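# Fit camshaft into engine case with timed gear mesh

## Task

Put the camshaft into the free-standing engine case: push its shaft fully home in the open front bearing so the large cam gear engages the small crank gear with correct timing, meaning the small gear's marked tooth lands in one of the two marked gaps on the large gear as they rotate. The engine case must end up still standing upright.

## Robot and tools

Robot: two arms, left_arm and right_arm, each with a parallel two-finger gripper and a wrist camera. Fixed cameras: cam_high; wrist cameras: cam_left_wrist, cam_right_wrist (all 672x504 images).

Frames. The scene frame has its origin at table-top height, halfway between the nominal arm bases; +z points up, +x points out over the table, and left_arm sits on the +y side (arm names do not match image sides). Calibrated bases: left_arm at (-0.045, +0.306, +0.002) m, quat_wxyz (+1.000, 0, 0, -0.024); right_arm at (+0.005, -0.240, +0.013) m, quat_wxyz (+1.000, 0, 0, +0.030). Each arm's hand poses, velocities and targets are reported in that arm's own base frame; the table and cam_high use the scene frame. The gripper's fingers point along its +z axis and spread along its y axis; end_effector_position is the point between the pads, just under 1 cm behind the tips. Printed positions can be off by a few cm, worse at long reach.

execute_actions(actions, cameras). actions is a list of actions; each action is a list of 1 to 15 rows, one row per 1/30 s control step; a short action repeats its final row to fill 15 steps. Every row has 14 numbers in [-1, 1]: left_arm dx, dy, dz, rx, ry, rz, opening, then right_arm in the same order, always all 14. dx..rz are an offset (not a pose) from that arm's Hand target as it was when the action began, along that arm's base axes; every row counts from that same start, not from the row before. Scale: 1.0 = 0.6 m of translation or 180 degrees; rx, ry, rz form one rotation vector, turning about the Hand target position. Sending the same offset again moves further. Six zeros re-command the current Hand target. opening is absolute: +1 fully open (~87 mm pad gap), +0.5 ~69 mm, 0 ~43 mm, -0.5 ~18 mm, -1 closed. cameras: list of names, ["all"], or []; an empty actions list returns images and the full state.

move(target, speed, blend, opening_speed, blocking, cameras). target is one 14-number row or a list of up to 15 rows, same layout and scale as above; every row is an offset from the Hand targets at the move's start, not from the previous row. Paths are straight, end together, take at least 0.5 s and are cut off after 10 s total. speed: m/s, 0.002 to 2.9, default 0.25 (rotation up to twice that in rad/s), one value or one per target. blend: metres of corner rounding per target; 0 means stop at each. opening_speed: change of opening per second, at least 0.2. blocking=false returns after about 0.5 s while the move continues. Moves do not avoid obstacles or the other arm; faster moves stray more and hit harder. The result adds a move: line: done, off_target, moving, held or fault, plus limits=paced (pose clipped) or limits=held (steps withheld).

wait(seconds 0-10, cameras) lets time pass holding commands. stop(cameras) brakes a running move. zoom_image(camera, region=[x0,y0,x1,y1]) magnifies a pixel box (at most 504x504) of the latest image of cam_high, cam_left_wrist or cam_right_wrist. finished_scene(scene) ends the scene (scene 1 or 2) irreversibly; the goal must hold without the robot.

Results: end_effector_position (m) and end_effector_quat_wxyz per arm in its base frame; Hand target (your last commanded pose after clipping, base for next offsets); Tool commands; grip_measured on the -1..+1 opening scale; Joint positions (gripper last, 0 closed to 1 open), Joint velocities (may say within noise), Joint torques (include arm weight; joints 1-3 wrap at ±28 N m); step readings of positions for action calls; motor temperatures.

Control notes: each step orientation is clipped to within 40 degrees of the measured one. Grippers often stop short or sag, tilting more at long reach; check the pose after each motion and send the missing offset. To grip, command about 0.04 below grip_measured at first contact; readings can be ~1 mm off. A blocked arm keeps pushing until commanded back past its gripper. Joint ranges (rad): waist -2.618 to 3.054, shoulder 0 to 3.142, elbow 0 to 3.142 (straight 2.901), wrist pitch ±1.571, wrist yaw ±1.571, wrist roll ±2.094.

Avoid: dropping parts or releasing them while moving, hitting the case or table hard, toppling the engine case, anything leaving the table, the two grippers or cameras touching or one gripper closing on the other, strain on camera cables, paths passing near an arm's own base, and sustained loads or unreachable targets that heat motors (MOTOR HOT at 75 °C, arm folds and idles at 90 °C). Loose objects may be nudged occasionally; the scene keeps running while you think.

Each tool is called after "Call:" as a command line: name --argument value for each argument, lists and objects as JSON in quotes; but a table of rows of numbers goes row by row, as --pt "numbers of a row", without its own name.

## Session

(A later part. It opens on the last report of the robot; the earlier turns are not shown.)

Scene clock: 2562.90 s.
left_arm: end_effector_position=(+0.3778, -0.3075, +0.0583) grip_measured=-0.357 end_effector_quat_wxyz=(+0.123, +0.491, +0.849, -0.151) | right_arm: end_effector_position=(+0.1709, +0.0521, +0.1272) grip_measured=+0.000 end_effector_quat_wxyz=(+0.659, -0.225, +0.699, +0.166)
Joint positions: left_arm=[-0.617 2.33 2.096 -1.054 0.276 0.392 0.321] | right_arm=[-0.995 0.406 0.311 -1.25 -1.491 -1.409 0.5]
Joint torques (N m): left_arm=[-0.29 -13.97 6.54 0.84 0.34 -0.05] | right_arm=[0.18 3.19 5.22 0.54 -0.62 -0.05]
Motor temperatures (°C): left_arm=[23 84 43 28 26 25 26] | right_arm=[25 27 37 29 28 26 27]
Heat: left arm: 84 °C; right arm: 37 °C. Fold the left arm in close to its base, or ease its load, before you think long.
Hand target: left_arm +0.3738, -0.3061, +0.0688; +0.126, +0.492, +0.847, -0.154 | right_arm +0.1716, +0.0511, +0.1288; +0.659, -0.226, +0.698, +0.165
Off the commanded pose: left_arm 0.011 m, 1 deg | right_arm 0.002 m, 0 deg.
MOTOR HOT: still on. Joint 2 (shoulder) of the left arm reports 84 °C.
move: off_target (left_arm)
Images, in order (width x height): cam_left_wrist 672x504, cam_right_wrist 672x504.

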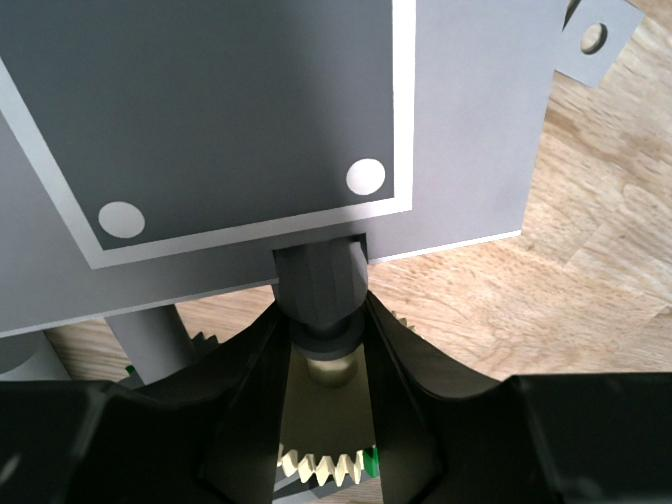

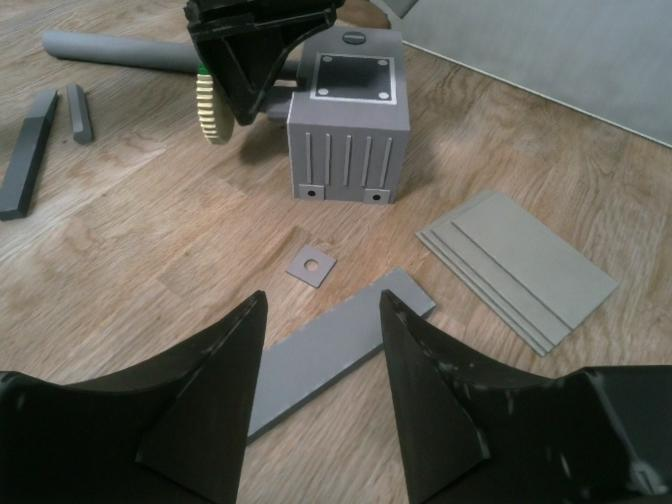

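Call:
move --pt "0.006 -0.002 -0.014 -0.0132 0.0179 0 -0.75 0 0 0 0 0 0 0" --pt "0.017 -0.0207 -0.02 -0.0132 0.0179 0 -0.75 0 0 0 0 0 0 0" --speed 0.06 --cameras '["cam_left_wrist","cam_right_wrist"]'

Call:
zoom_image --camera "cam_right_wrist" --region '[160, 40, 320, 140]'

Scene clock: 2571.23 s.
left_arm: end_effector_position=(+0.3794, -0.3067, +0.0575) grip_measured=-0.357 end_effector_quat_wxyz=(+0.103, +0.484, +0.852, -0.173) | right_arm: end_effector_position=(+0.1709, +0.0521, +0.1272) grip_measured=+0.000 end_effector_quat_wxyz=(+0.659, -0.225, +0.699, +0.166)
Joint positions: left_arm=[-0.596 2.387 2.188 -1.129 0.327 0.398 0.321] | right_arm=[-0.995 0.406 0.311 -1.25 -1.491 -1.409 0.5]
Joint torques (N m): left_arm=[-0.83 -9.94 10.65 1.08 0.59 -0.13] | right_arm=[0.17 3.19 5.2 0.54 -0.62 -0.03]
Motor temperatures (°C): left_arm=[23 84 43 28 26 25 26] | right_arm=[25 27 37 29 28 26 27]
Heat: left arm: 84 °C; right arm: 37 °C. Fold the left arm in close to its base, or ease its load, before you think long.
Hand target: left_arm +0.3841, -0.3184, +0.0567; +0.113, +0.485, +0.847, -0.186 | right_arm +0.1716, +0.0511, +0.1288; +0.659, -0.226, +0.698, +0.165
Off the commanded pose: left_arm 0.013 m, 2 deg | right_arm 0.002 m, 0 deg.
MOTOR HOT: still on. Joint 2 (shoulder) of the left arm reports 84 °C.
move: off_target (left_arm)
Images, in order (width x height): cam_left_wrist 672x504, cam_right_wrist 672x504.

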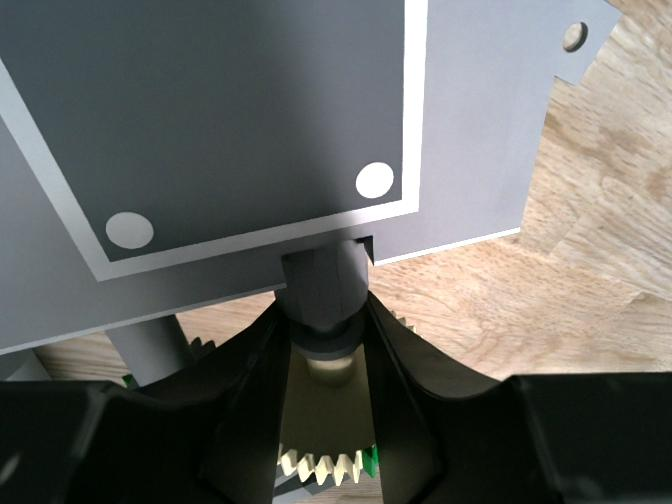

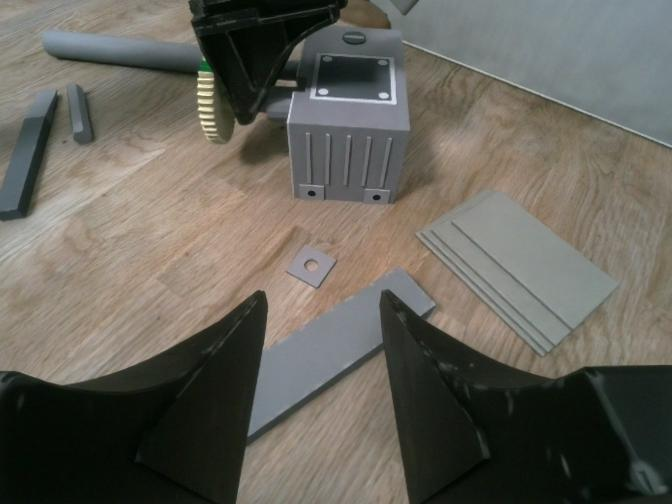

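Scaled by 3.150 from the camera's 672x504 image, which has a finer 960x720 frame.

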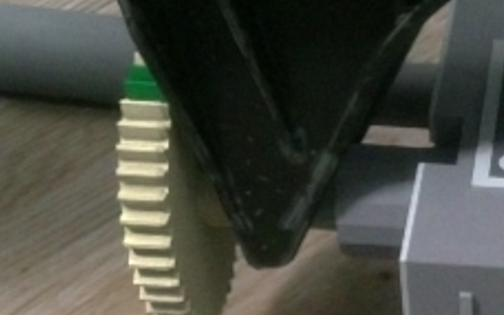

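Call:
move --pt "-0.013 0.0173 0 -0.0083 0.0112 0 -0.75 0 0 0 0 0 0 0" --pt "0.003 -0.004 0 -0.0083 0.0112 0 -0.75 0 0 0 0 0 0 0" --speed 0.06 --cameras '["cam_left_wrist","cam_right_wrist"]'

Call:
zoom_image --camera "cam_right_wrist" --region '[160, 40, 320, 140]'

Scene clock: 2580.37 s.
left_arm: end_effector_position=(+0.3784, -0.3077, +0.0571) grip_measured=-0.357 end_effector_quat_wxyz=(+0.087, +0.476, +0.852, -0.198) | right_arm: end_effector_position=(+0.1709, +0.0521, +0.1272) grip_measured=+0.000 end_effector_quat_wxyz=(+0.659, -0.225, +0.699, +0.166)
Joint positions: left_arm=[-0.579 2.427 2.25 -1.181 0.383 0.399 0.321] | right_arm=[-0.995 0.406 0.311 -1.25 -1.491 -1.409 0.5]
Joint torques (N m): left_arm=[-1.25 -10.21 10.82 1.13 0.47 -0.12] | right_arm=[0.21 3.18 5.2 0.53 -0.62 -0.04]
Motor temperatures (°C): left_arm=[23 81 44 28 26 25 26] | right_arm=[25 27 37 29 28 26 27]
Heat: left arm: 81 °C; right arm: 37 °C. Fold the left arm in close to its base, or ease its load, before you think long.
Hand target: left_arm +0.3859, -0.3208, +0.0567; +0.104, +0.480, +0.847, -0.205 | right_arm +0.1716, +0.0511, +0.1288; +0.659, -0.226, +0.698, +0.165
Off the commanded pose: left_arm 0.015 m, 2 deg | right_arm 0.002 m, 0 deg.
MOTOR HOT: still on. Joint 2 (shoulder) of the left arm reports 81 °C.
move: off_target (left_arm)
Images, in order (width x height): cam_left_wrist 672x504, cam_right_wrist 672x504.

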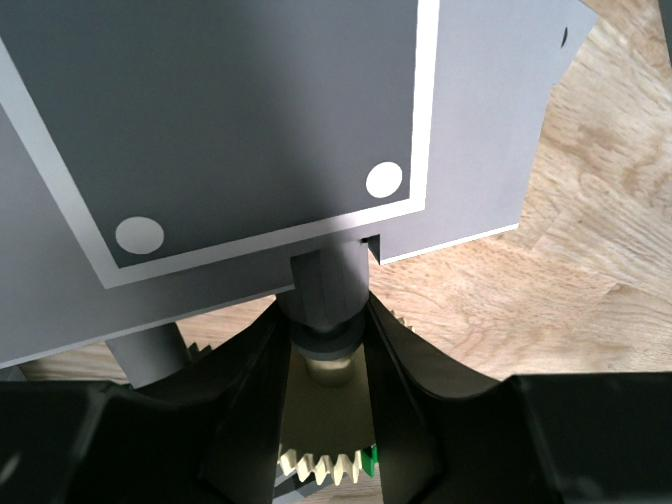

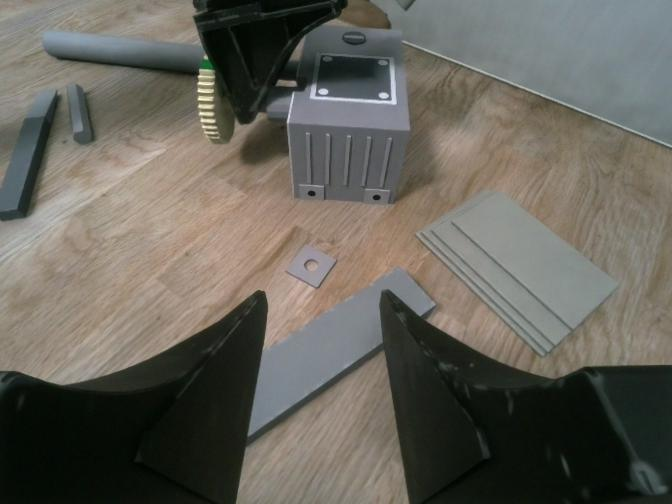

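Scaled by 3.150 from the camera's 672x504 image, which has a finer 960x720 frame.

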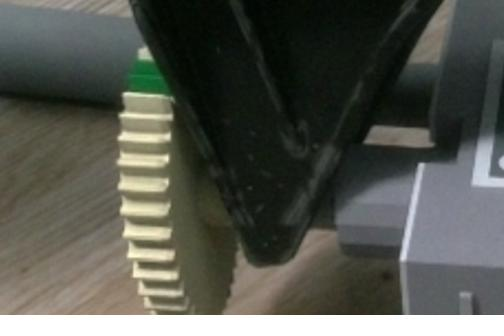

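Call:
move --pt "0.006 -0.008 0 0 0 0.01 -0.75 0 0 0 0 0 0 0" --pt "0.006 -0.008 0 0.0033 -0.0045 -0.008 -0.75 0 0 0 0 0 0 0" --pt "0.006 -0.008 0 -0.0073 -0.0111 0 -0.75 0 0 0 0 0 0 0" --pt "0.006 -0.008 0 0 0 0 -0.75 0 0 0 0 0 0 0" --speed 0.06 --blend 0.005 --cameras '["cam_left_wrist","cam_right_wrist"]'

Call:
zoom_image --camera "cam_right_wrist" --region '[160, 40, 320, 140]'

Scene clock: 2588.57 s.
left_arm: end_effector_position=(+0.3786, -0.3080, +0.0564) grip_measured=-0.357 end_effector_quat_wxyz=(+0.077, +0.474, +0.857, -0.190) | right_arm: end_effector_position=(+0.1709, +0.0521, +0.1272) grip_measured=+0.000 end_effector_quat_wxyz=(+0.659, -0.225, +0.699, +0.166)
Joint positions: left_arm=[-0.584 2.462 2.315 -1.229 0.367 0.39 0.321] | right_arm=[-0.995 0.406 0.311 -1.25 -1.491 -1.409 0.5]
Joint torques (N m): left_arm=[-1.14 -10.33 10.92 1.3 0.64 -0.07] | right_arm=[0.18 3.17 5.22 0.53 -0.62 -0.05]
Motor temperatures (°C): left_arm=[23 78 44 28 26 25 26] | right_arm=[25 27 37 29 28 26 27]
Heat: left arm: 78 °C; right arm: 37 °C. Fold the left arm in close to its base, or ease its load, before you think long.
Hand target: left_arm +0.3895, -0.3256, +0.0566; +0.104, +0.480, +0.847, -0.205 | right_arm +0.1716, +0.0511, +0.1288; +0.659, -0.226, +0.698, +0.165
Off the commanded pose: left_arm 0.021 m, 4 deg | right_arm 0.002 m, 0 deg.
MOTOR HOT: still on. Joint 2 (shoulder) of the left arm reports 78 °C.
move: off_target (left_arm)
Images, in order (width x height): cam_left_wrist 672x504, cam_right_wrist 672x504.

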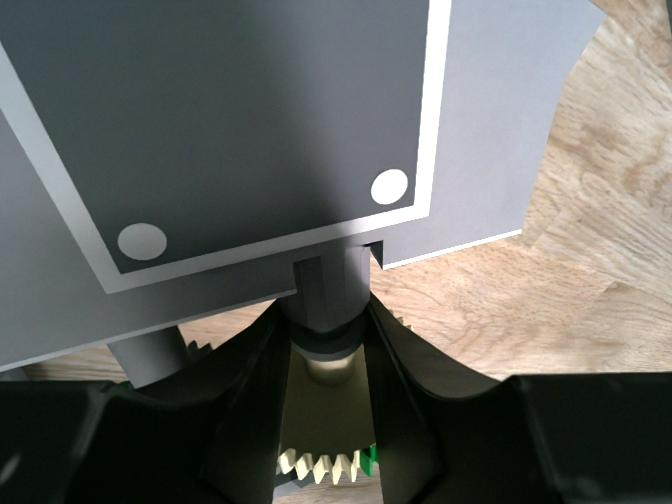

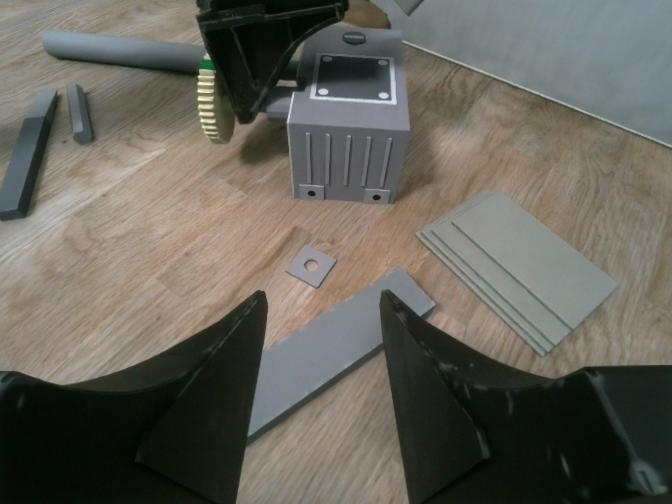

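Scaled by 3.150 from the camera's 672x504 image, which has a finer 960x720 frame.

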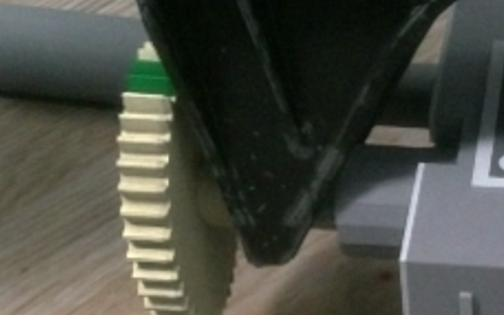

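Call:
move --target '[-0.016, 0.0225, 0, 0, 0, 0, -0.75, 0, 0, 0, 0, 0, 0, 0]' --speed 0.06

Call:
move --pt "0 0 0 0 0 0 -0.15 0 0 0 0 0 0 0" --pt "-0.009 0.028 0.12 0 0 0 -0.15 0 0 0 0 0 0 0" --pt "-0.004 0.024 0.075 0 0 0 -0.15 0 0 0 0 0 0 0" --speed 0.08 --cameras '["cam_left_wrist","cam_right_wrist"]'

Call:
zoom_image --camera "cam_left_wrist" --region '[120, 220, 420, 440]'

Call:
zoom_image --camera "cam_right_wrist" --region '[160, 40, 320, 140]'

Scene clock: 2630.33 s.
left_arm: end_effector_position=(+0.3780, -0.3073, +0.0557) grip_measured=-0.357 end_effector_quat_wxyz=(+0.091, +0.473, +0.854, -0.197) | right_arm: end_effector_position=(+0.1709, +0.0521, +0.1272) grip_measured=+0.000 end_effector_quat_wxyz=(+0.659, -0.225, +0.699, +0.166)
Joint positions: left_arm=[-0.579 2.411 2.217 -1.154 0.38 0.39 0.321] | right_arm=[-0.995 0.406 0.311 -1.25 -1.491 -1.409 0.5]
Joint torques (N m): left_arm=[-0.47 -13.01 5.18 1.25 0.52 0.05] | right_arm=[0.17 3.17 5.2 0.54 -0.62 -0.05]
Motor temperatures (°C): left_arm=[23 70 46 29 26 25 27] | right_arm=[25 27 37 29 28 26 27]
Heat: left arm: 70 °C; right arm: 37 °C.
Hand target: left_arm +0.3797, -0.3121, +0.0566; +0.104, +0.480, +0.847, -0.205 | right_arm +0.1716, +0.0511, +0.1288; +0.659, -0.226, +0.698, +0.165
Off the commanded pose: left_arm 0.005 m, 2 deg | right_arm 0.002 m, 0 deg.
MOTOR HOT: cleared for the motors of the left arm.
move: done

Scene clock: 2633.63 s.
left_arm: end_effector_position=(+0.3785, -0.2990, +0.0865) grip_measured=-0.150 end_effector_quat_wxyz=(+0.090, +0.476, +0.852, -0.199) | right_arm: end_effector_position=(+0.1709, +0.0521, +0.1272) grip_measured=+0.000 end_effector_quat_wxyz=(+0.659, -0.225, +0.699, +0.166)
Joint positions: left_arm=[-0.563 2.411 2.34 -1.285 0.387 0.414 0.425] | right_arm=[-0.995 0.406 0.311 -1.25 -1.491 -1.409 0.5]
Joint torques (N m): left_arm=[0.21 -15.06 5.97 0.83 0.51 0.04] | right_arm=[0.16 3.19 5.22 0.54 -0.62 -0.04]
Motor temperatures (°C): left_arm=[23 71 46 29 26 25 26] | right_arm=[25 27 37 29 28 26 27]
Heat: left arm: 71 °C; right arm: 37 °C.
Hand target: left_arm +0.3773, -0.2977, +0.1016; +0.104, +0.480, +0.847, -0.205 | right_arm +0.1716, +0.0511, +0.1288; +0.659, -0.226, +0.698, +0.165
Off the commanded pose: left_arm 0.015 m, 2 deg | right_arm 0.002 m, 0 deg.
move: off_target (left_arm)
Images, in order (width x height): cam_left_wrist 672x504, cam_right_wrist 672x504.

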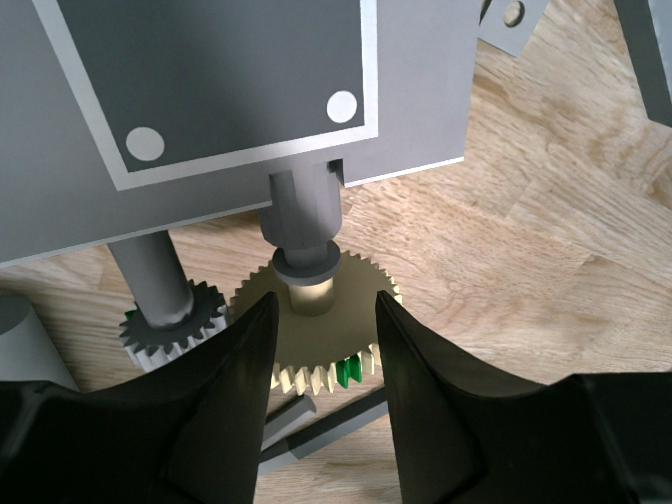

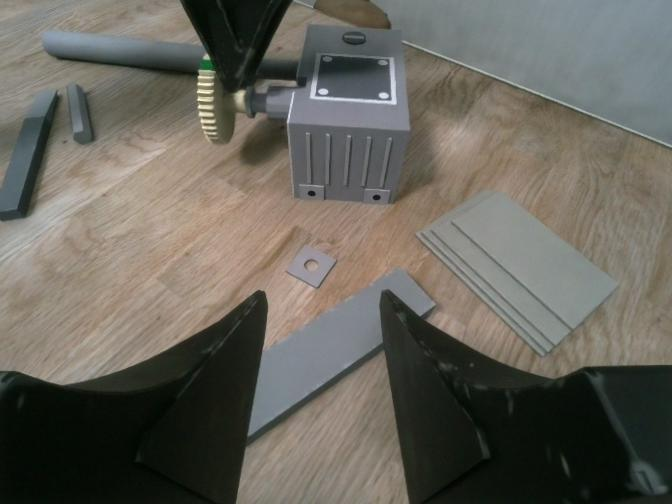

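Scaled by 1.680 from the camera's 672x504 image, which has a finer 960x720 frame.

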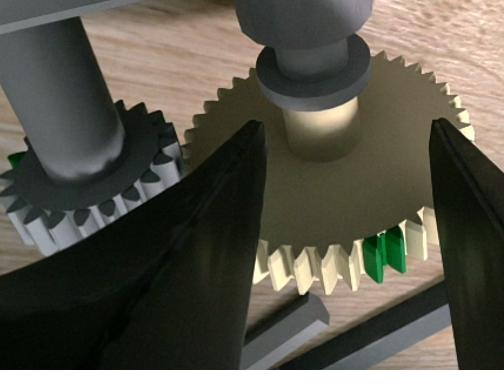

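Scaled by 3.150 from the camera's 672x504 image, which has a finer 960x720 frame.

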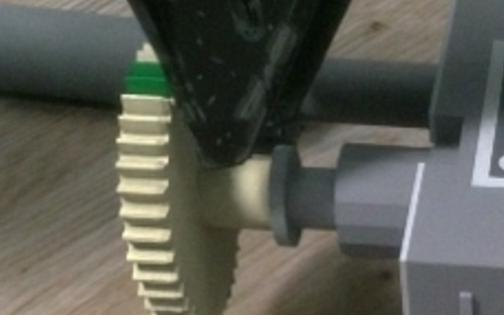

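Call:
zoom_image --camera "cam_left_wrist" --region '[200, 270, 270, 340]'

Call:
zoom_image --camera "cam_left_wrist" --region '[110, 260, 260, 390]'

Call:
move --target '[-0.05, 0.06, 0.06, 0, 0, 0, -0.15, 0, 0, 0, 0, 0, 0, 0]' --speed 0.1 --cameras '["cam_left_wrist","cam_right_wrist"]'

Scaled by 7.200 from the camera's 672x504 image, which has a finer 960x720 frame.

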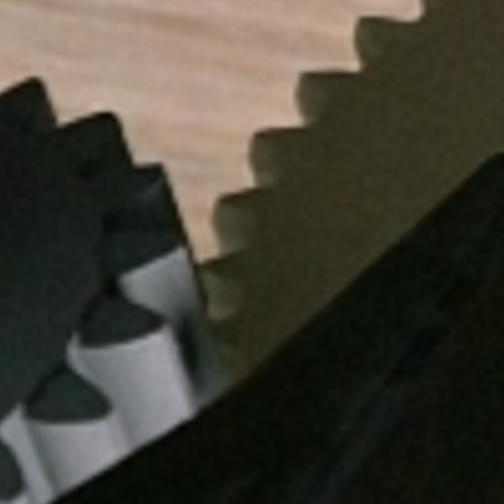

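Scaled by 3.360 from the camera's 672x504 image, which has a finer 960x720 frame.

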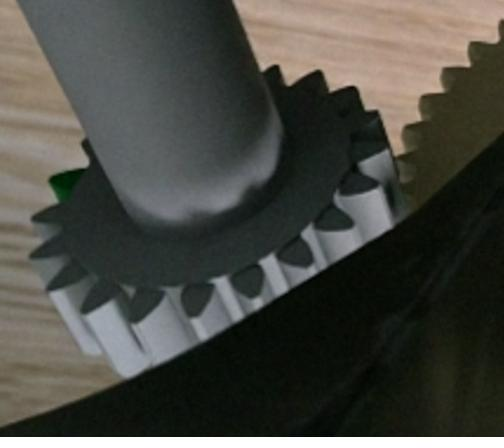

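Scene clock: 2641.40 s.
left_arm: end_effector_position=(+0.3562, -0.2662, +0.1268) grip_measured=-0.150 end_effector_quat_wxyz=(+0.106, +0.477, +0.850, -0.199) | right_arm: end_effector_position=(+0.1709, +0.0521, +0.1272) grip_measured=+0.000 end_effector_quat_wxyz=(+0.659, -0.225, +0.699, +0.166)
Joint positions: left_arm=[-0.527 2.193 2.127 -1.272 0.395 0.448 0.425] | right_arm=[-0.995 0.406 0.311 -1.25 -1.491 -1.409 0.5]
Joint torques (N m): left_arm=[0.09 -13.29 6 0.57 0.52 0.06] | right_arm=[0.16 3.17 5.23 0.54 -0.62 -0.04]
Motor temperatures (°C): left_arm=[23 73 45 29 26 25 26] | right_arm=[25 27 37 29 28 26 27]
Heat: left arm: 73 °C; right arm: 37 °C.
Hand target: left_arm +0.3474, -0.2617, +0.1376; +0.104, +0.480, +0.847, -0.205 | right_arm +0.1716, +0.0511, +0.1288; +0.659, -0.226, +0.698, +0.165
Off the commanded pose: left_arm 0.015 m, 1 deg | right_arm 0.002 m, 0 deg.
move: off_target (left_arm)
Images, in order (width x height): cam_left_wrist 672x504, cam_right_wrist 672x504.

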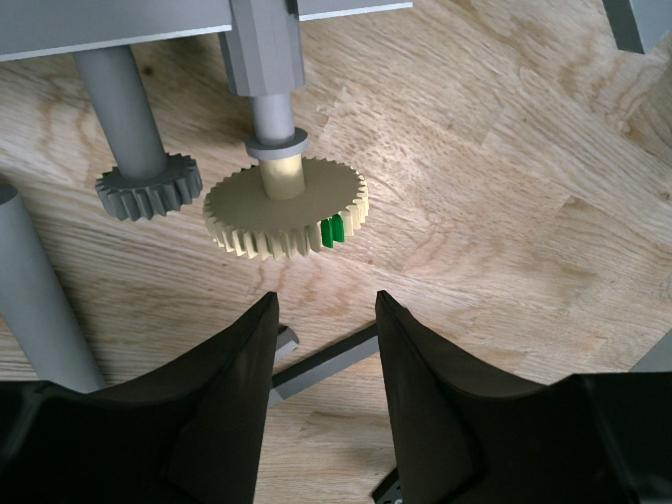

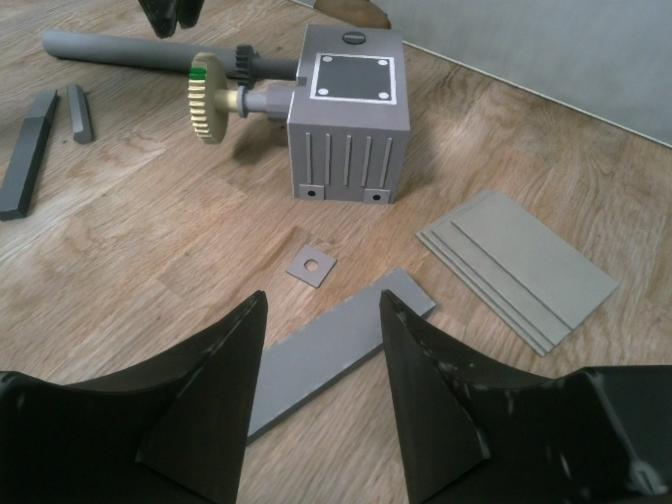

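Call:
zoom_image --camera "cam_left_wrist" --region '[80, 120, 230, 250]'

Call:
zoom_image --camera "cam_left_wrist" --region '[190, 130, 390, 280]'

Call:
zoom_image --camera "cam_right_wrist" --region '[160, 30, 320, 150]'

Call:
move --target '[-0.1, 0.1, 0.03, 0, 0, 0, -0.15, 0, 0, 0, 0, 0, 0, 0]' --speed 0.15 --cameras '["cam_left_wrist"]'

Scaled by 3.360 from the camera's 672x504 image, which has a finer 960x720 frame.

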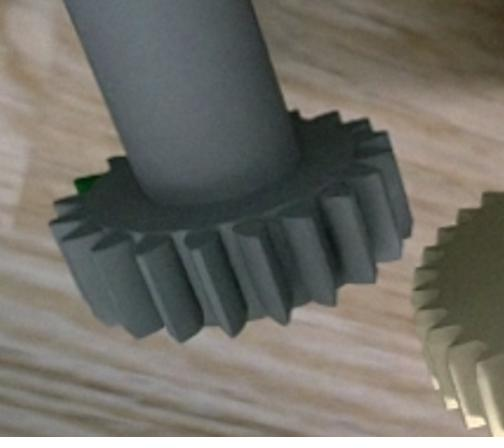

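Scaled by 2.520 from the camera's 672x504 image, which has a finer 960x720 frame.

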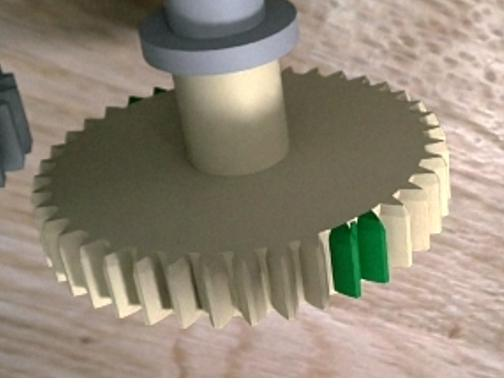

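Scaled by 3.150 from the camera's 672x504 image, which has a finer 960x720 frame.

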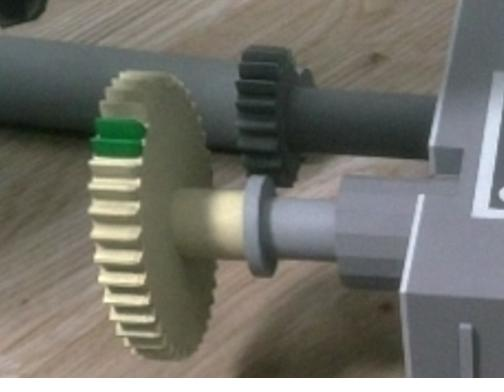

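Scene clock: 2649.60 s.
left_arm: end_effector_position=(+0.2915, -0.2027, +0.1504) grip_measured=-0.150 end_effector_quat_wxyz=(+0.098, +0.476, +0.851, -0.198) | right_arm: end_effector_position=(+0.1709, +0.0521, +0.1272) grip_measured=+0.000 end_effector_quat_wxyz=(+0.659, -0.225, +0.699, +0.166)
Joint positions: left_arm=[-0.465 1.84 1.713 -1.252 0.405 0.515 0.425] | right_arm=[-0.995 0.406 0.311 -1.25 -1.491 -1.409 0.5]
Joint torques (N m): left_arm=[0.03 -9.88 6 0.75 0.56 0.07] | right_arm=[0.2 3.17 5.19 0.54 -0.63 -0.04]
Motor temperatures (°C): left_arm=[23 74 44 28 26 25 26] | right_arm=[25 27 37 29 28 26 27]
Heat: left arm: 74 °C; right arm: 37 °C.
Hand target: left_arm +0.2873, -0.2017, +0.1557; +0.104, +0.480, +0.846, -0.205 | right_arm +0.1716, +0.0511, +0.1288; +0.659, -0.226, +0.698, +0.165
Off the commanded pose: left_arm 0.007 m, 1 deg | right_arm 0.002 m, 0 deg.
move: done
Images, in order (width x height): cam_left_wrist 672x504.

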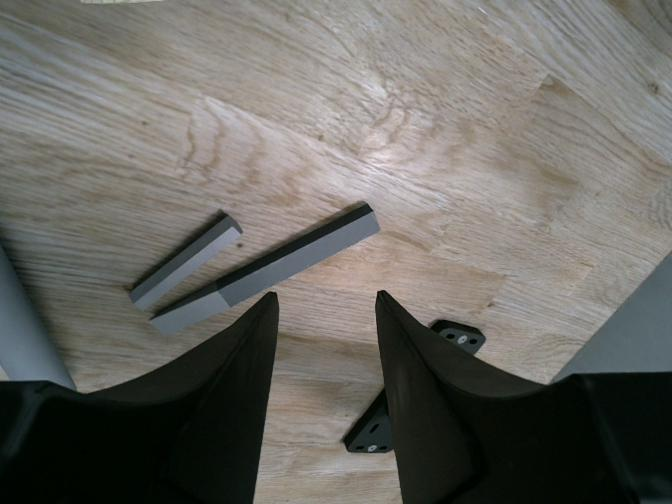

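Call:
move --pt "0 0 0 0 0 0 -0.15 0.13 -0.2 0.2 0.0807 0.3039 -0.1843 0" --pt "0 0 0 0 0 0 -0.15 0.28 0.0 0.2 0.1614 0.6077 -0.3686 -1" --pt "0 0 0 0 0 0 -0.15 0.349 0.18 0.12 0.1614 0.6077 -0.3686 -1" --speed 0.3 --blend '[0.04, 0.04, 0]' --cameras '["all"]'

Scene clock: 2743.20 s.
left_arm: end_effector_position=(+0.2915, -0.2027, +0.1504) grip_measured=-0.150 end_effector_quat_wxyz=(+0.098, +0.476, +0.851, -0.198) | right_arm: end_effector_position=(+0.3782, +0.1577, +0.1938) grip_measured=-1.000 end_effector_quat_wxyz=(-0.070, +0.505, +0.846, +0.154)
Joint positions: left_arm=[-0.465 1.84 1.713 -1.252 0.406 0.516 0.425] | right_arm=[0.164 2.087 2.163 -1.552 -0.326 1.256 0]
Joint torques (N m): left_arm=[0.09 -9.88 6 0.75 0.56 0.05] | right_arm=[0.16 -9.31 6.57 0.3 -0.18 0]
Motor temperatures (°C): left_arm=[23 69 39 28 27 25 25] | right_arm=[25 27 38 29 28 26 27]
Heat: left arm: 69 °C; right arm: 38 °C.
Hand target: left_arm +0.2873, -0.2017, +0.1557; +0.104, +0.480, +0.846, -0.205 | right_arm +0.3809, +0.1592, +0.2007; -0.136, +0.486, +0.860, +0.077
Off the commanded pose: left_arm 0.007 m, 1 deg | right_arm 0.008 m, 12 deg.
joint sent to its limit (right arm) — joint 4 (wrist pitch), lower limit. The joint targets are off in orientation, not in position.
move: off_target (right_arm); blend cut to 0 m at target 2; target 2's new opening was sent with right_arm's hand 0.006 m and 22 deg from that target

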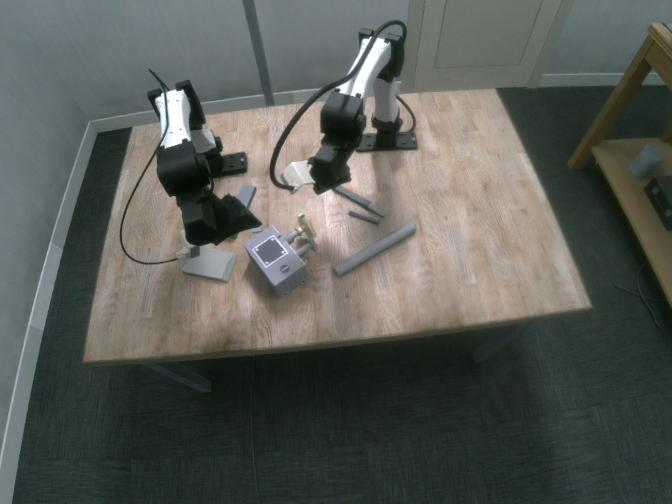

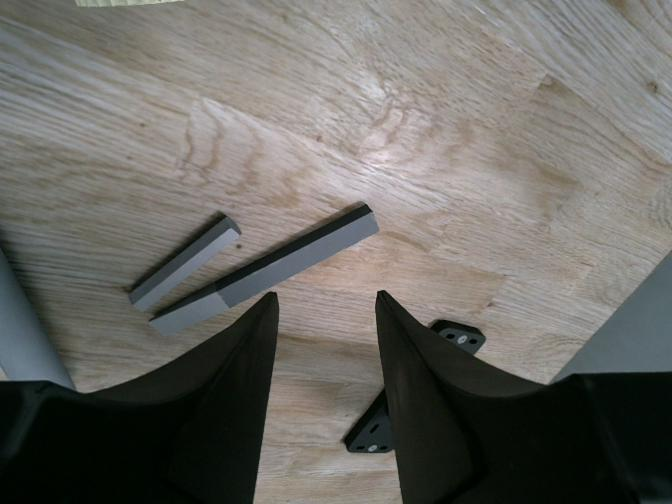

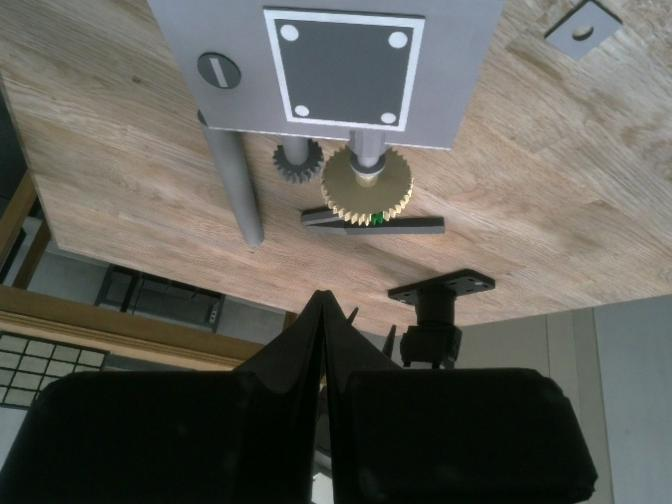

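Call:
zoom_image --camera "cam_right_wrist" --region '[260, 120, 430, 240]'

Call:
move --target '[0, 0, 0, 0, 0, 0, -0.15, 0.0, 0.0, -0.12, 0, 0, 0, -1]' --speed 0.15 --cameras '["cam_right_wrist"]'

Scaled by 2.965 from the camera's 672x504 image, which has a finer 960x720 frame.

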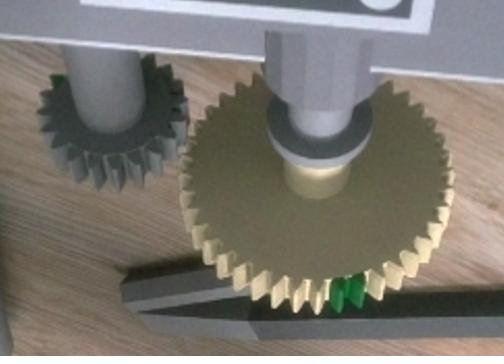

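Scene clock: 2756.13 s.
left_arm: end_effector_position=(+0.2915, -0.2027, +0.1504) grip_measured=-0.150 end_effector_quat_wxyz=(+0.098, +0.476, +0.851, -0.198) | right_arm: end_effector_position=(+0.3835, +0.1586, +0.1303) grip_measured=-1.000 end_effector_quat_wxyz=(-0.123, +0.495, +0.855, +0.098)
Joint positions: left_arm=[-0.465 1.84 1.713 -1.252 0.406 0.516 0.425] | right_arm=[0.172 2.249 2.163 -1.552 -0.31 1.212 0]
Joint torques (N m): left_arm=[0.08 -9.89 6 0.76 0.56 0.05] | right_arm=[0.84 -10.35 4.42 0.02 0.02 -0.09]
Motor temperatures (°C): left_arm=[23 68 39 27 27 25 25] | right_arm=[25 30 38 29 28 26 27]
Heat: left arm: 68 °C; right arm: 38 °C.
Hand target: left_arm +0.2873, -0.2017, +0.1557; +0.104, +0.480, +0.846, -0.205 | right_arm +0.3809, +0.1592, +0.1287; -0.136, +0.486, +0.860, +0.077
Off the commanded pose: left_arm 0.007 m, 1 deg | right_arm 0.003 m, 3 deg.
joint sent to its limit (right arm) — joint 4 (wrist pitch), lower limit. The joint targets still meet the commanded pose.
move: off_target (right_arm)
Images, in order (width x height): cam_right_wrist 672x504.

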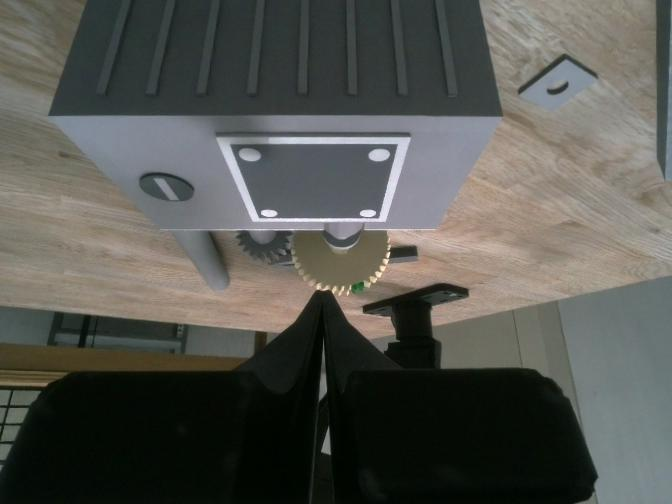

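Call:
zoom_image --camera "cam_right_wrist" --region '[220, 210, 410, 310]'

Scaled by 2.653 from the camera's 672x504 image, which has a finer 960x720 frame.

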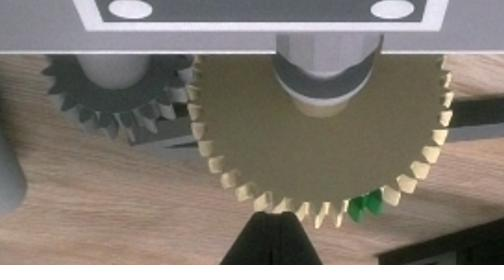

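Call:
move --target '[0, 0, 0, 0, 0, 0, -0.15, 0.03, -0.05, 0.05, 0, 0, 0, -1]' --speed 0.15 --cameras '["cam_right_wrist"]'

Call:
zoom_image --camera "cam_right_wrist" --region '[230, 140, 430, 290]'

Scene clock: 2795.03 s.
left_arm: end_effector_position=(+0.2915, -0.2027, +0.1504) grip_measured=-0.150 end_effector_quat_wxyz=(+0.098, +0.476, +0.851, -0.198) | right_arm: end_effector_position=(+0.3968, +0.1290, +0.1389) grip_measured=-1.000 end_effector_quat_wxyz=(-0.105, +0.508, +0.847, +0.114)
Joint positions: left_arm=[-0.465 1.84 1.713 -1.252 0.406 0.516 0.425] | right_arm=[0.097 2.239 2.186 -1.552 -0.309 1.172 0]
Joint torques (N m): left_arm=[0.09 -9.88 6.01 0.75 0.56 0.06] | right_arm=[0.21 -13.76 6.48 0.08 -0.11 -0.1]
Motor temperatures (°C): left_arm=[23 67 38 27 27 25 25] | right_arm=[25 34 37 28 28 26 27]
Heat: left arm: 67 °C; right arm: 37 °C.
Hand target: left_arm +0.2873, -0.2017, +0.1557; +0.104, +0.480, +0.846, -0.205 | right_arm +0.3989, +0.1291, +0.1587; -0.136, +0.486, +0.860, +0.077
Off the commanded pose: left_arm 0.007 m, 1 deg | right_arm 0.020 m, 6 deg.
joint sent to its limit (right arm) — joint 4 (wrist pitch), lower limit. The joint targets are off in orientation, not in position.
move: off_target (right_arm)
Images, in order (width x height): cam_right_wrist 672x504.

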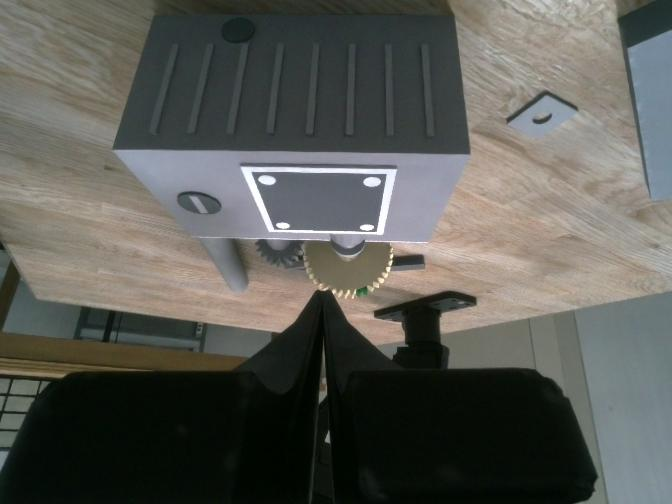

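Scaled by 2.520 from the camera's 672x504 image, which has a finer 960x720 frame.

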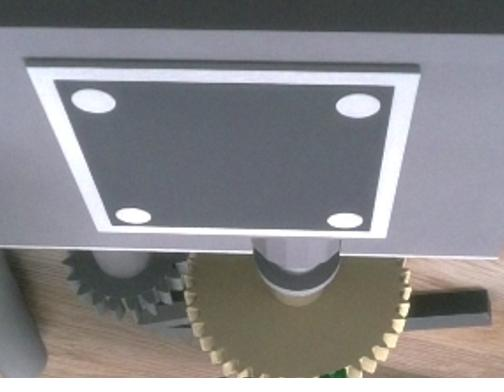

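Call:
move --target '[0, 0, 0, 0, 0, 0, -0.15, -0.058, 0.088, 0.03, 0, 0, 0, -1]' --speed 0.15 --cameras '["cam_right_wrist"]'

Call:
zoom_image --camera "cam_right_wrist" --region '[230, 140, 430, 290]'

Scene clock: 2803.37 s.
left_arm: end_effector_position=(+0.2915, -0.2027, +0.1504) grip_measured=-0.150 end_effector_quat_wxyz=(+0.098, +0.476, +0.851, -0.198) | right_arm: end_effector_position=(+0.3695, +0.1820, +0.1657) grip_measured=-1.000 end_effector_quat_wxyz=(-0.101, +0.496, +0.854, +0.119)
Joint positions: left_arm=[-0.465 1.84 1.713 -1.252 0.406 0.516 0.425] | right_arm=[0.232 2.148 2.147 -1.552 -0.314 1.287 0]
Joint torques (N m): left_arm=[0.09 -9.88 6 0.75 0.56 0.06] | right_arm=[0.38 -13.07 3.6 0.16 -0.18 0.02]
Motor temperatures (°C): left_arm=[23 67 38 27 27 25 25] | right_arm=[25 36 38 28 27 26 27]
Heat: left arm: 67 °C; right arm: 38 °C.
Hand target: left_arm +0.2873, -0.2017, +0.1557; +0.104, +0.480, +0.846, -0.205 | right_arm +0.3641, +0.1820, +0.1767; -0.136, +0.486, +0.860, +0.077
Off the commanded pose: left_arm 0.007 m, 1 deg | right_arm 0.012 m, 6 deg.
joint sent to its limit (right arm) — joint 4 (wrist pitch), lower limit. The joint targets are off in orientation, not in position.
move: off_target (right_arm)
Images, in order (width x height): cam_right_wrist 672x504.

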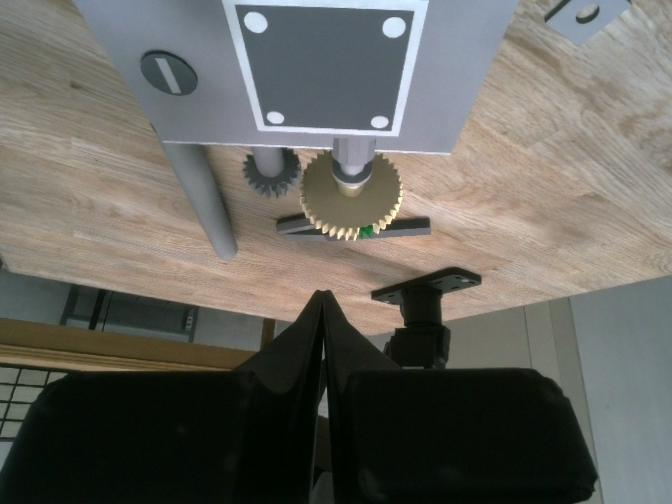

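Scaled by 2.520 from the camera's 672x504 image, which has a finer 960x720 frame.

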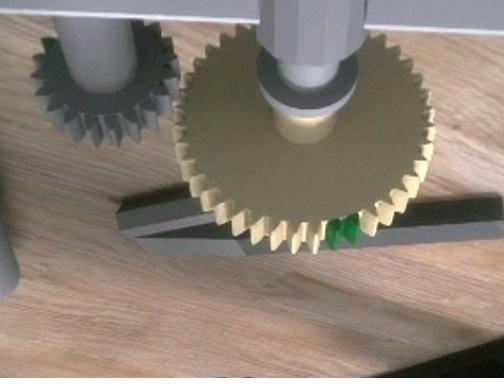

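Call:
zoom_image --camera "cam_right_wrist" --region '[236, 138, 316, 208]'

Call:
zoom_image --camera "cam_right_wrist" --region '[296, 145, 410, 245]'

Scaled by 6.300 from the camera's 672x504 image, which has a finer 960x720 frame.

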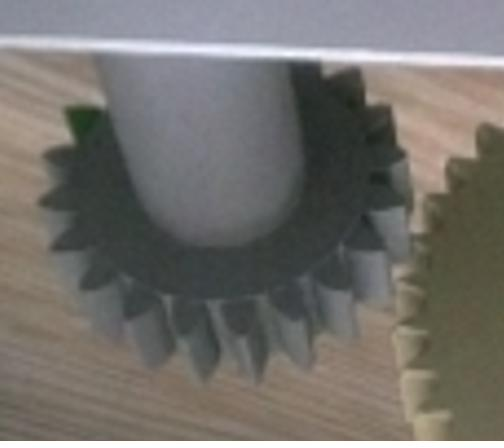

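Scaled by 4.421 from the camera's 672x504 image, which has a finer 960x720 frame.

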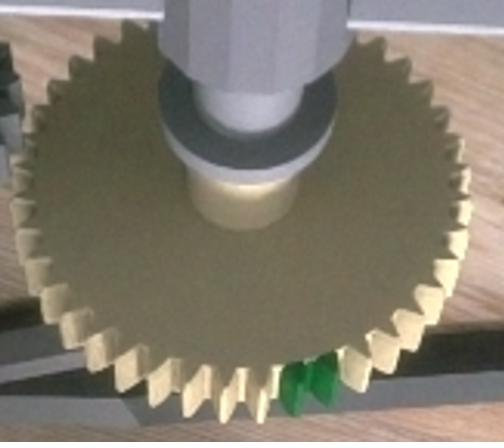

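Call:
zoom_image --camera "cam_right_wrist" --region '[240, 144, 276, 200]'

Call:
zoom_image --camera "cam_right_wrist" --region '[266, 144, 312, 200]'

Scaled by 9.000 from the camera's 672x504 image, which has a finer 960x720 frame.

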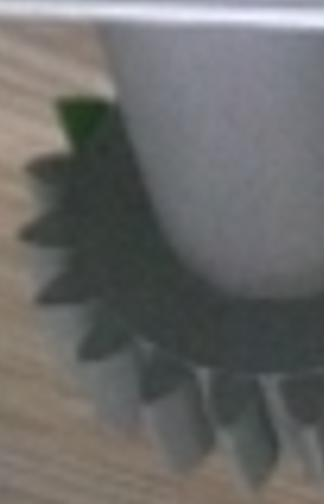

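Scaled by 9.000 from the camera's 672x504 image, which has a finer 960x720 frame.

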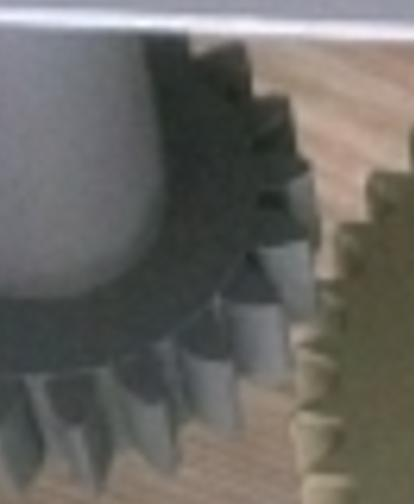

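Call:
move --pt "0 0 0 0 0 0 -0.05 -0.06 -0.2 0.13 0 0 0 -1" --pt "0 0 0 0.041 -0.0554 0 -0.05 -0.107 -0.387 0.13 0 0 0 -1" --pt "0.1445 -0.164 -0.03 0.041 -0.0554 0 -0.05 -0.107 -0.387 0.13 0 0 0 -1" --speed 0.2 --cameras '["all"]'

Scene clock: 2937.13 s.
left_arm: end_effector_position=(+0.3758, -0.3016, +0.1463) grip_measured=-0.050 end_effector_quat_wxyz=(+0.164, +0.504, +0.840, -0.115) | right_arm: end_effector_position=(+0.3053, -0.0518, +0.2482) grip_measured=-1.000 end_effector_quat_wxyz=(+0.085, +0.524, +0.833, +0.158)
Joint positions: left_arm=[-0.639 2.274 2.351 -1.292 0.195 0.407 0.475] | right_arm=[-0.418 1.688 1.89 -1.553 -0.288 0.737 0]
Joint torques (N m): left_arm=[-0.68 -8.68 9.5 0.81 0.04 -0.15] | right_arm=[0.54 -8.53 4.45 0.55 0.01 -0.12]
Motor temperatures (°C): left_arm=[23 64 37 27 27 25 25] | right_arm=[25 45 35 28 27 26 27]
Heat: left arm: 64 °C; right arm: 45 °C.
Hand target: left_arm +0.3741, -0.3000, +0.1377; +0.146, +0.502, +0.846, -0.108 | right_arm +0.2999, -0.0503, +0.2547; -0.136, +0.486, +0.860, +0.077
Off the commanded pose: left_arm 0.009 m, 2 deg | right_arm 0.009 m, 28 deg.
joint sent to its limit (right arm) — joint 4 (wrist pitch), lower limit. The joint targets are off in orientation, not in position.
move: off_target (right_arm)

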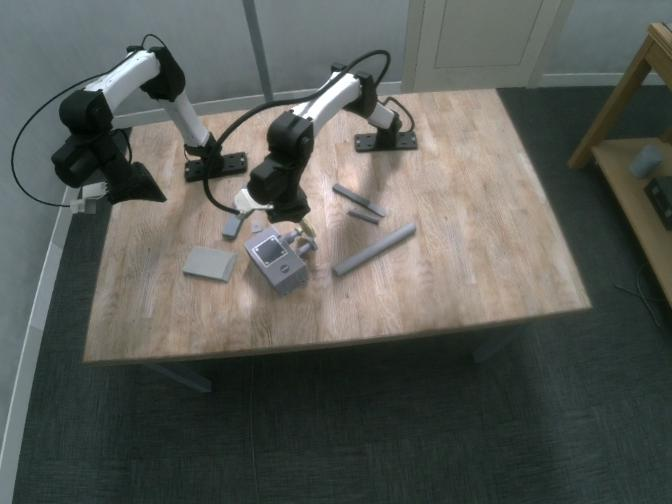

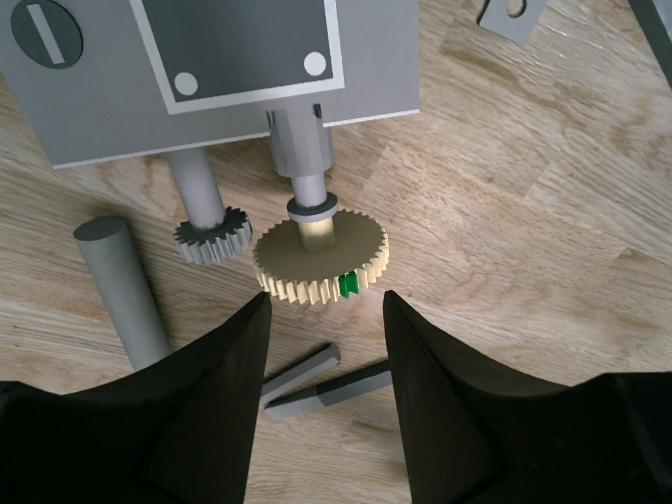

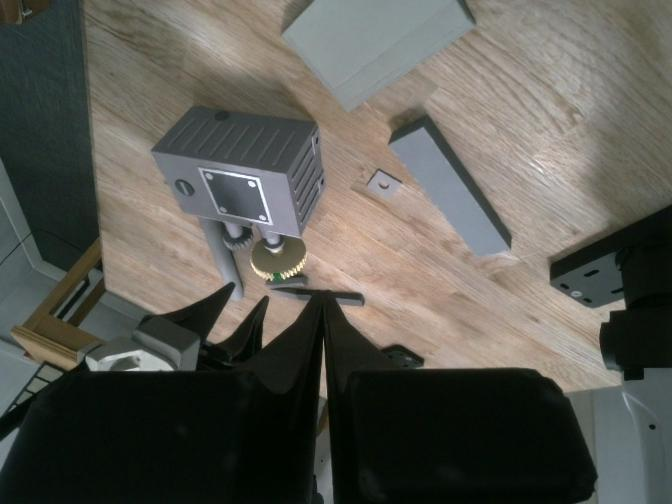

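Call:
move --target '[0.0065, -0.0035, -0.12, 0, 0, 0, -0.05, 0, 0, 0, 0, 0, 0, -1]' --speed 0.08 --cameras '["cam_left_wrist","cam_right_wrist"]'

Scene clock: 2951.87 s.
left_arm: end_effector_position=(+0.3799, -0.3047, +0.0673) grip_measured=-0.050 end_effector_quat_wxyz=(+0.149, +0.504, +0.843, -0.114) | right_arm: end_effector_position=(+0.3053, -0.0518, +0.2482) grip_measured=-1.000 end_effector_quat_wxyz=(+0.085, +0.524, +0.833, +0.158)
Joint positions: left_arm=[-0.639 2.274 2.038 -1.009 0.195 0.407 0.475] | right_arm=[-0.418 1.688 1.89 -1.553 -0.288 0.737 0]
Joint torques (N m): left_arm=[-0.53 -11.79 6.28 1.07 0.05 -0.14] | right_arm=[0.54 -8.53 4.44 0.55 0.01 -0.12]
Motor temperatures (°C): left_arm=[23 63 39 27 26 25 25] | right_arm=[25 42 35 28 27 26 27]
Heat: left arm: 63 °C; right arm: 42 °C.
Hand target: left_arm +0.3780, -0.3022, +0.0657; +0.146, +0.502, +0.846, -0.108 | right_arm +0.2999, -0.0503, +0.2547; -0.136, +0.486, +0.860, +0.077
Off the commanded pose: left_arm 0.004 m, 1 deg | right_arm 0.009 m, 28 deg.
joint sent to its limit (right arm) — joint 4 (wrist pitch), lower limit. The joint targets are off in orientation, not in position.
move: off_target (right_arm)
Images, in order (width x height): cam_left_wrist 672x504, cam_right_wrist 672x504.

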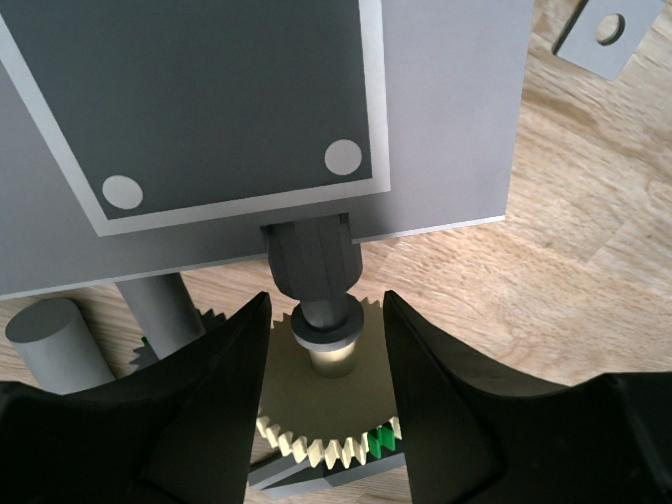

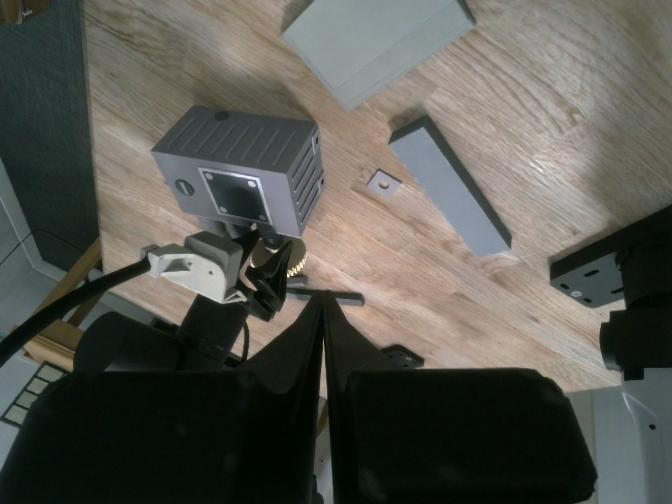

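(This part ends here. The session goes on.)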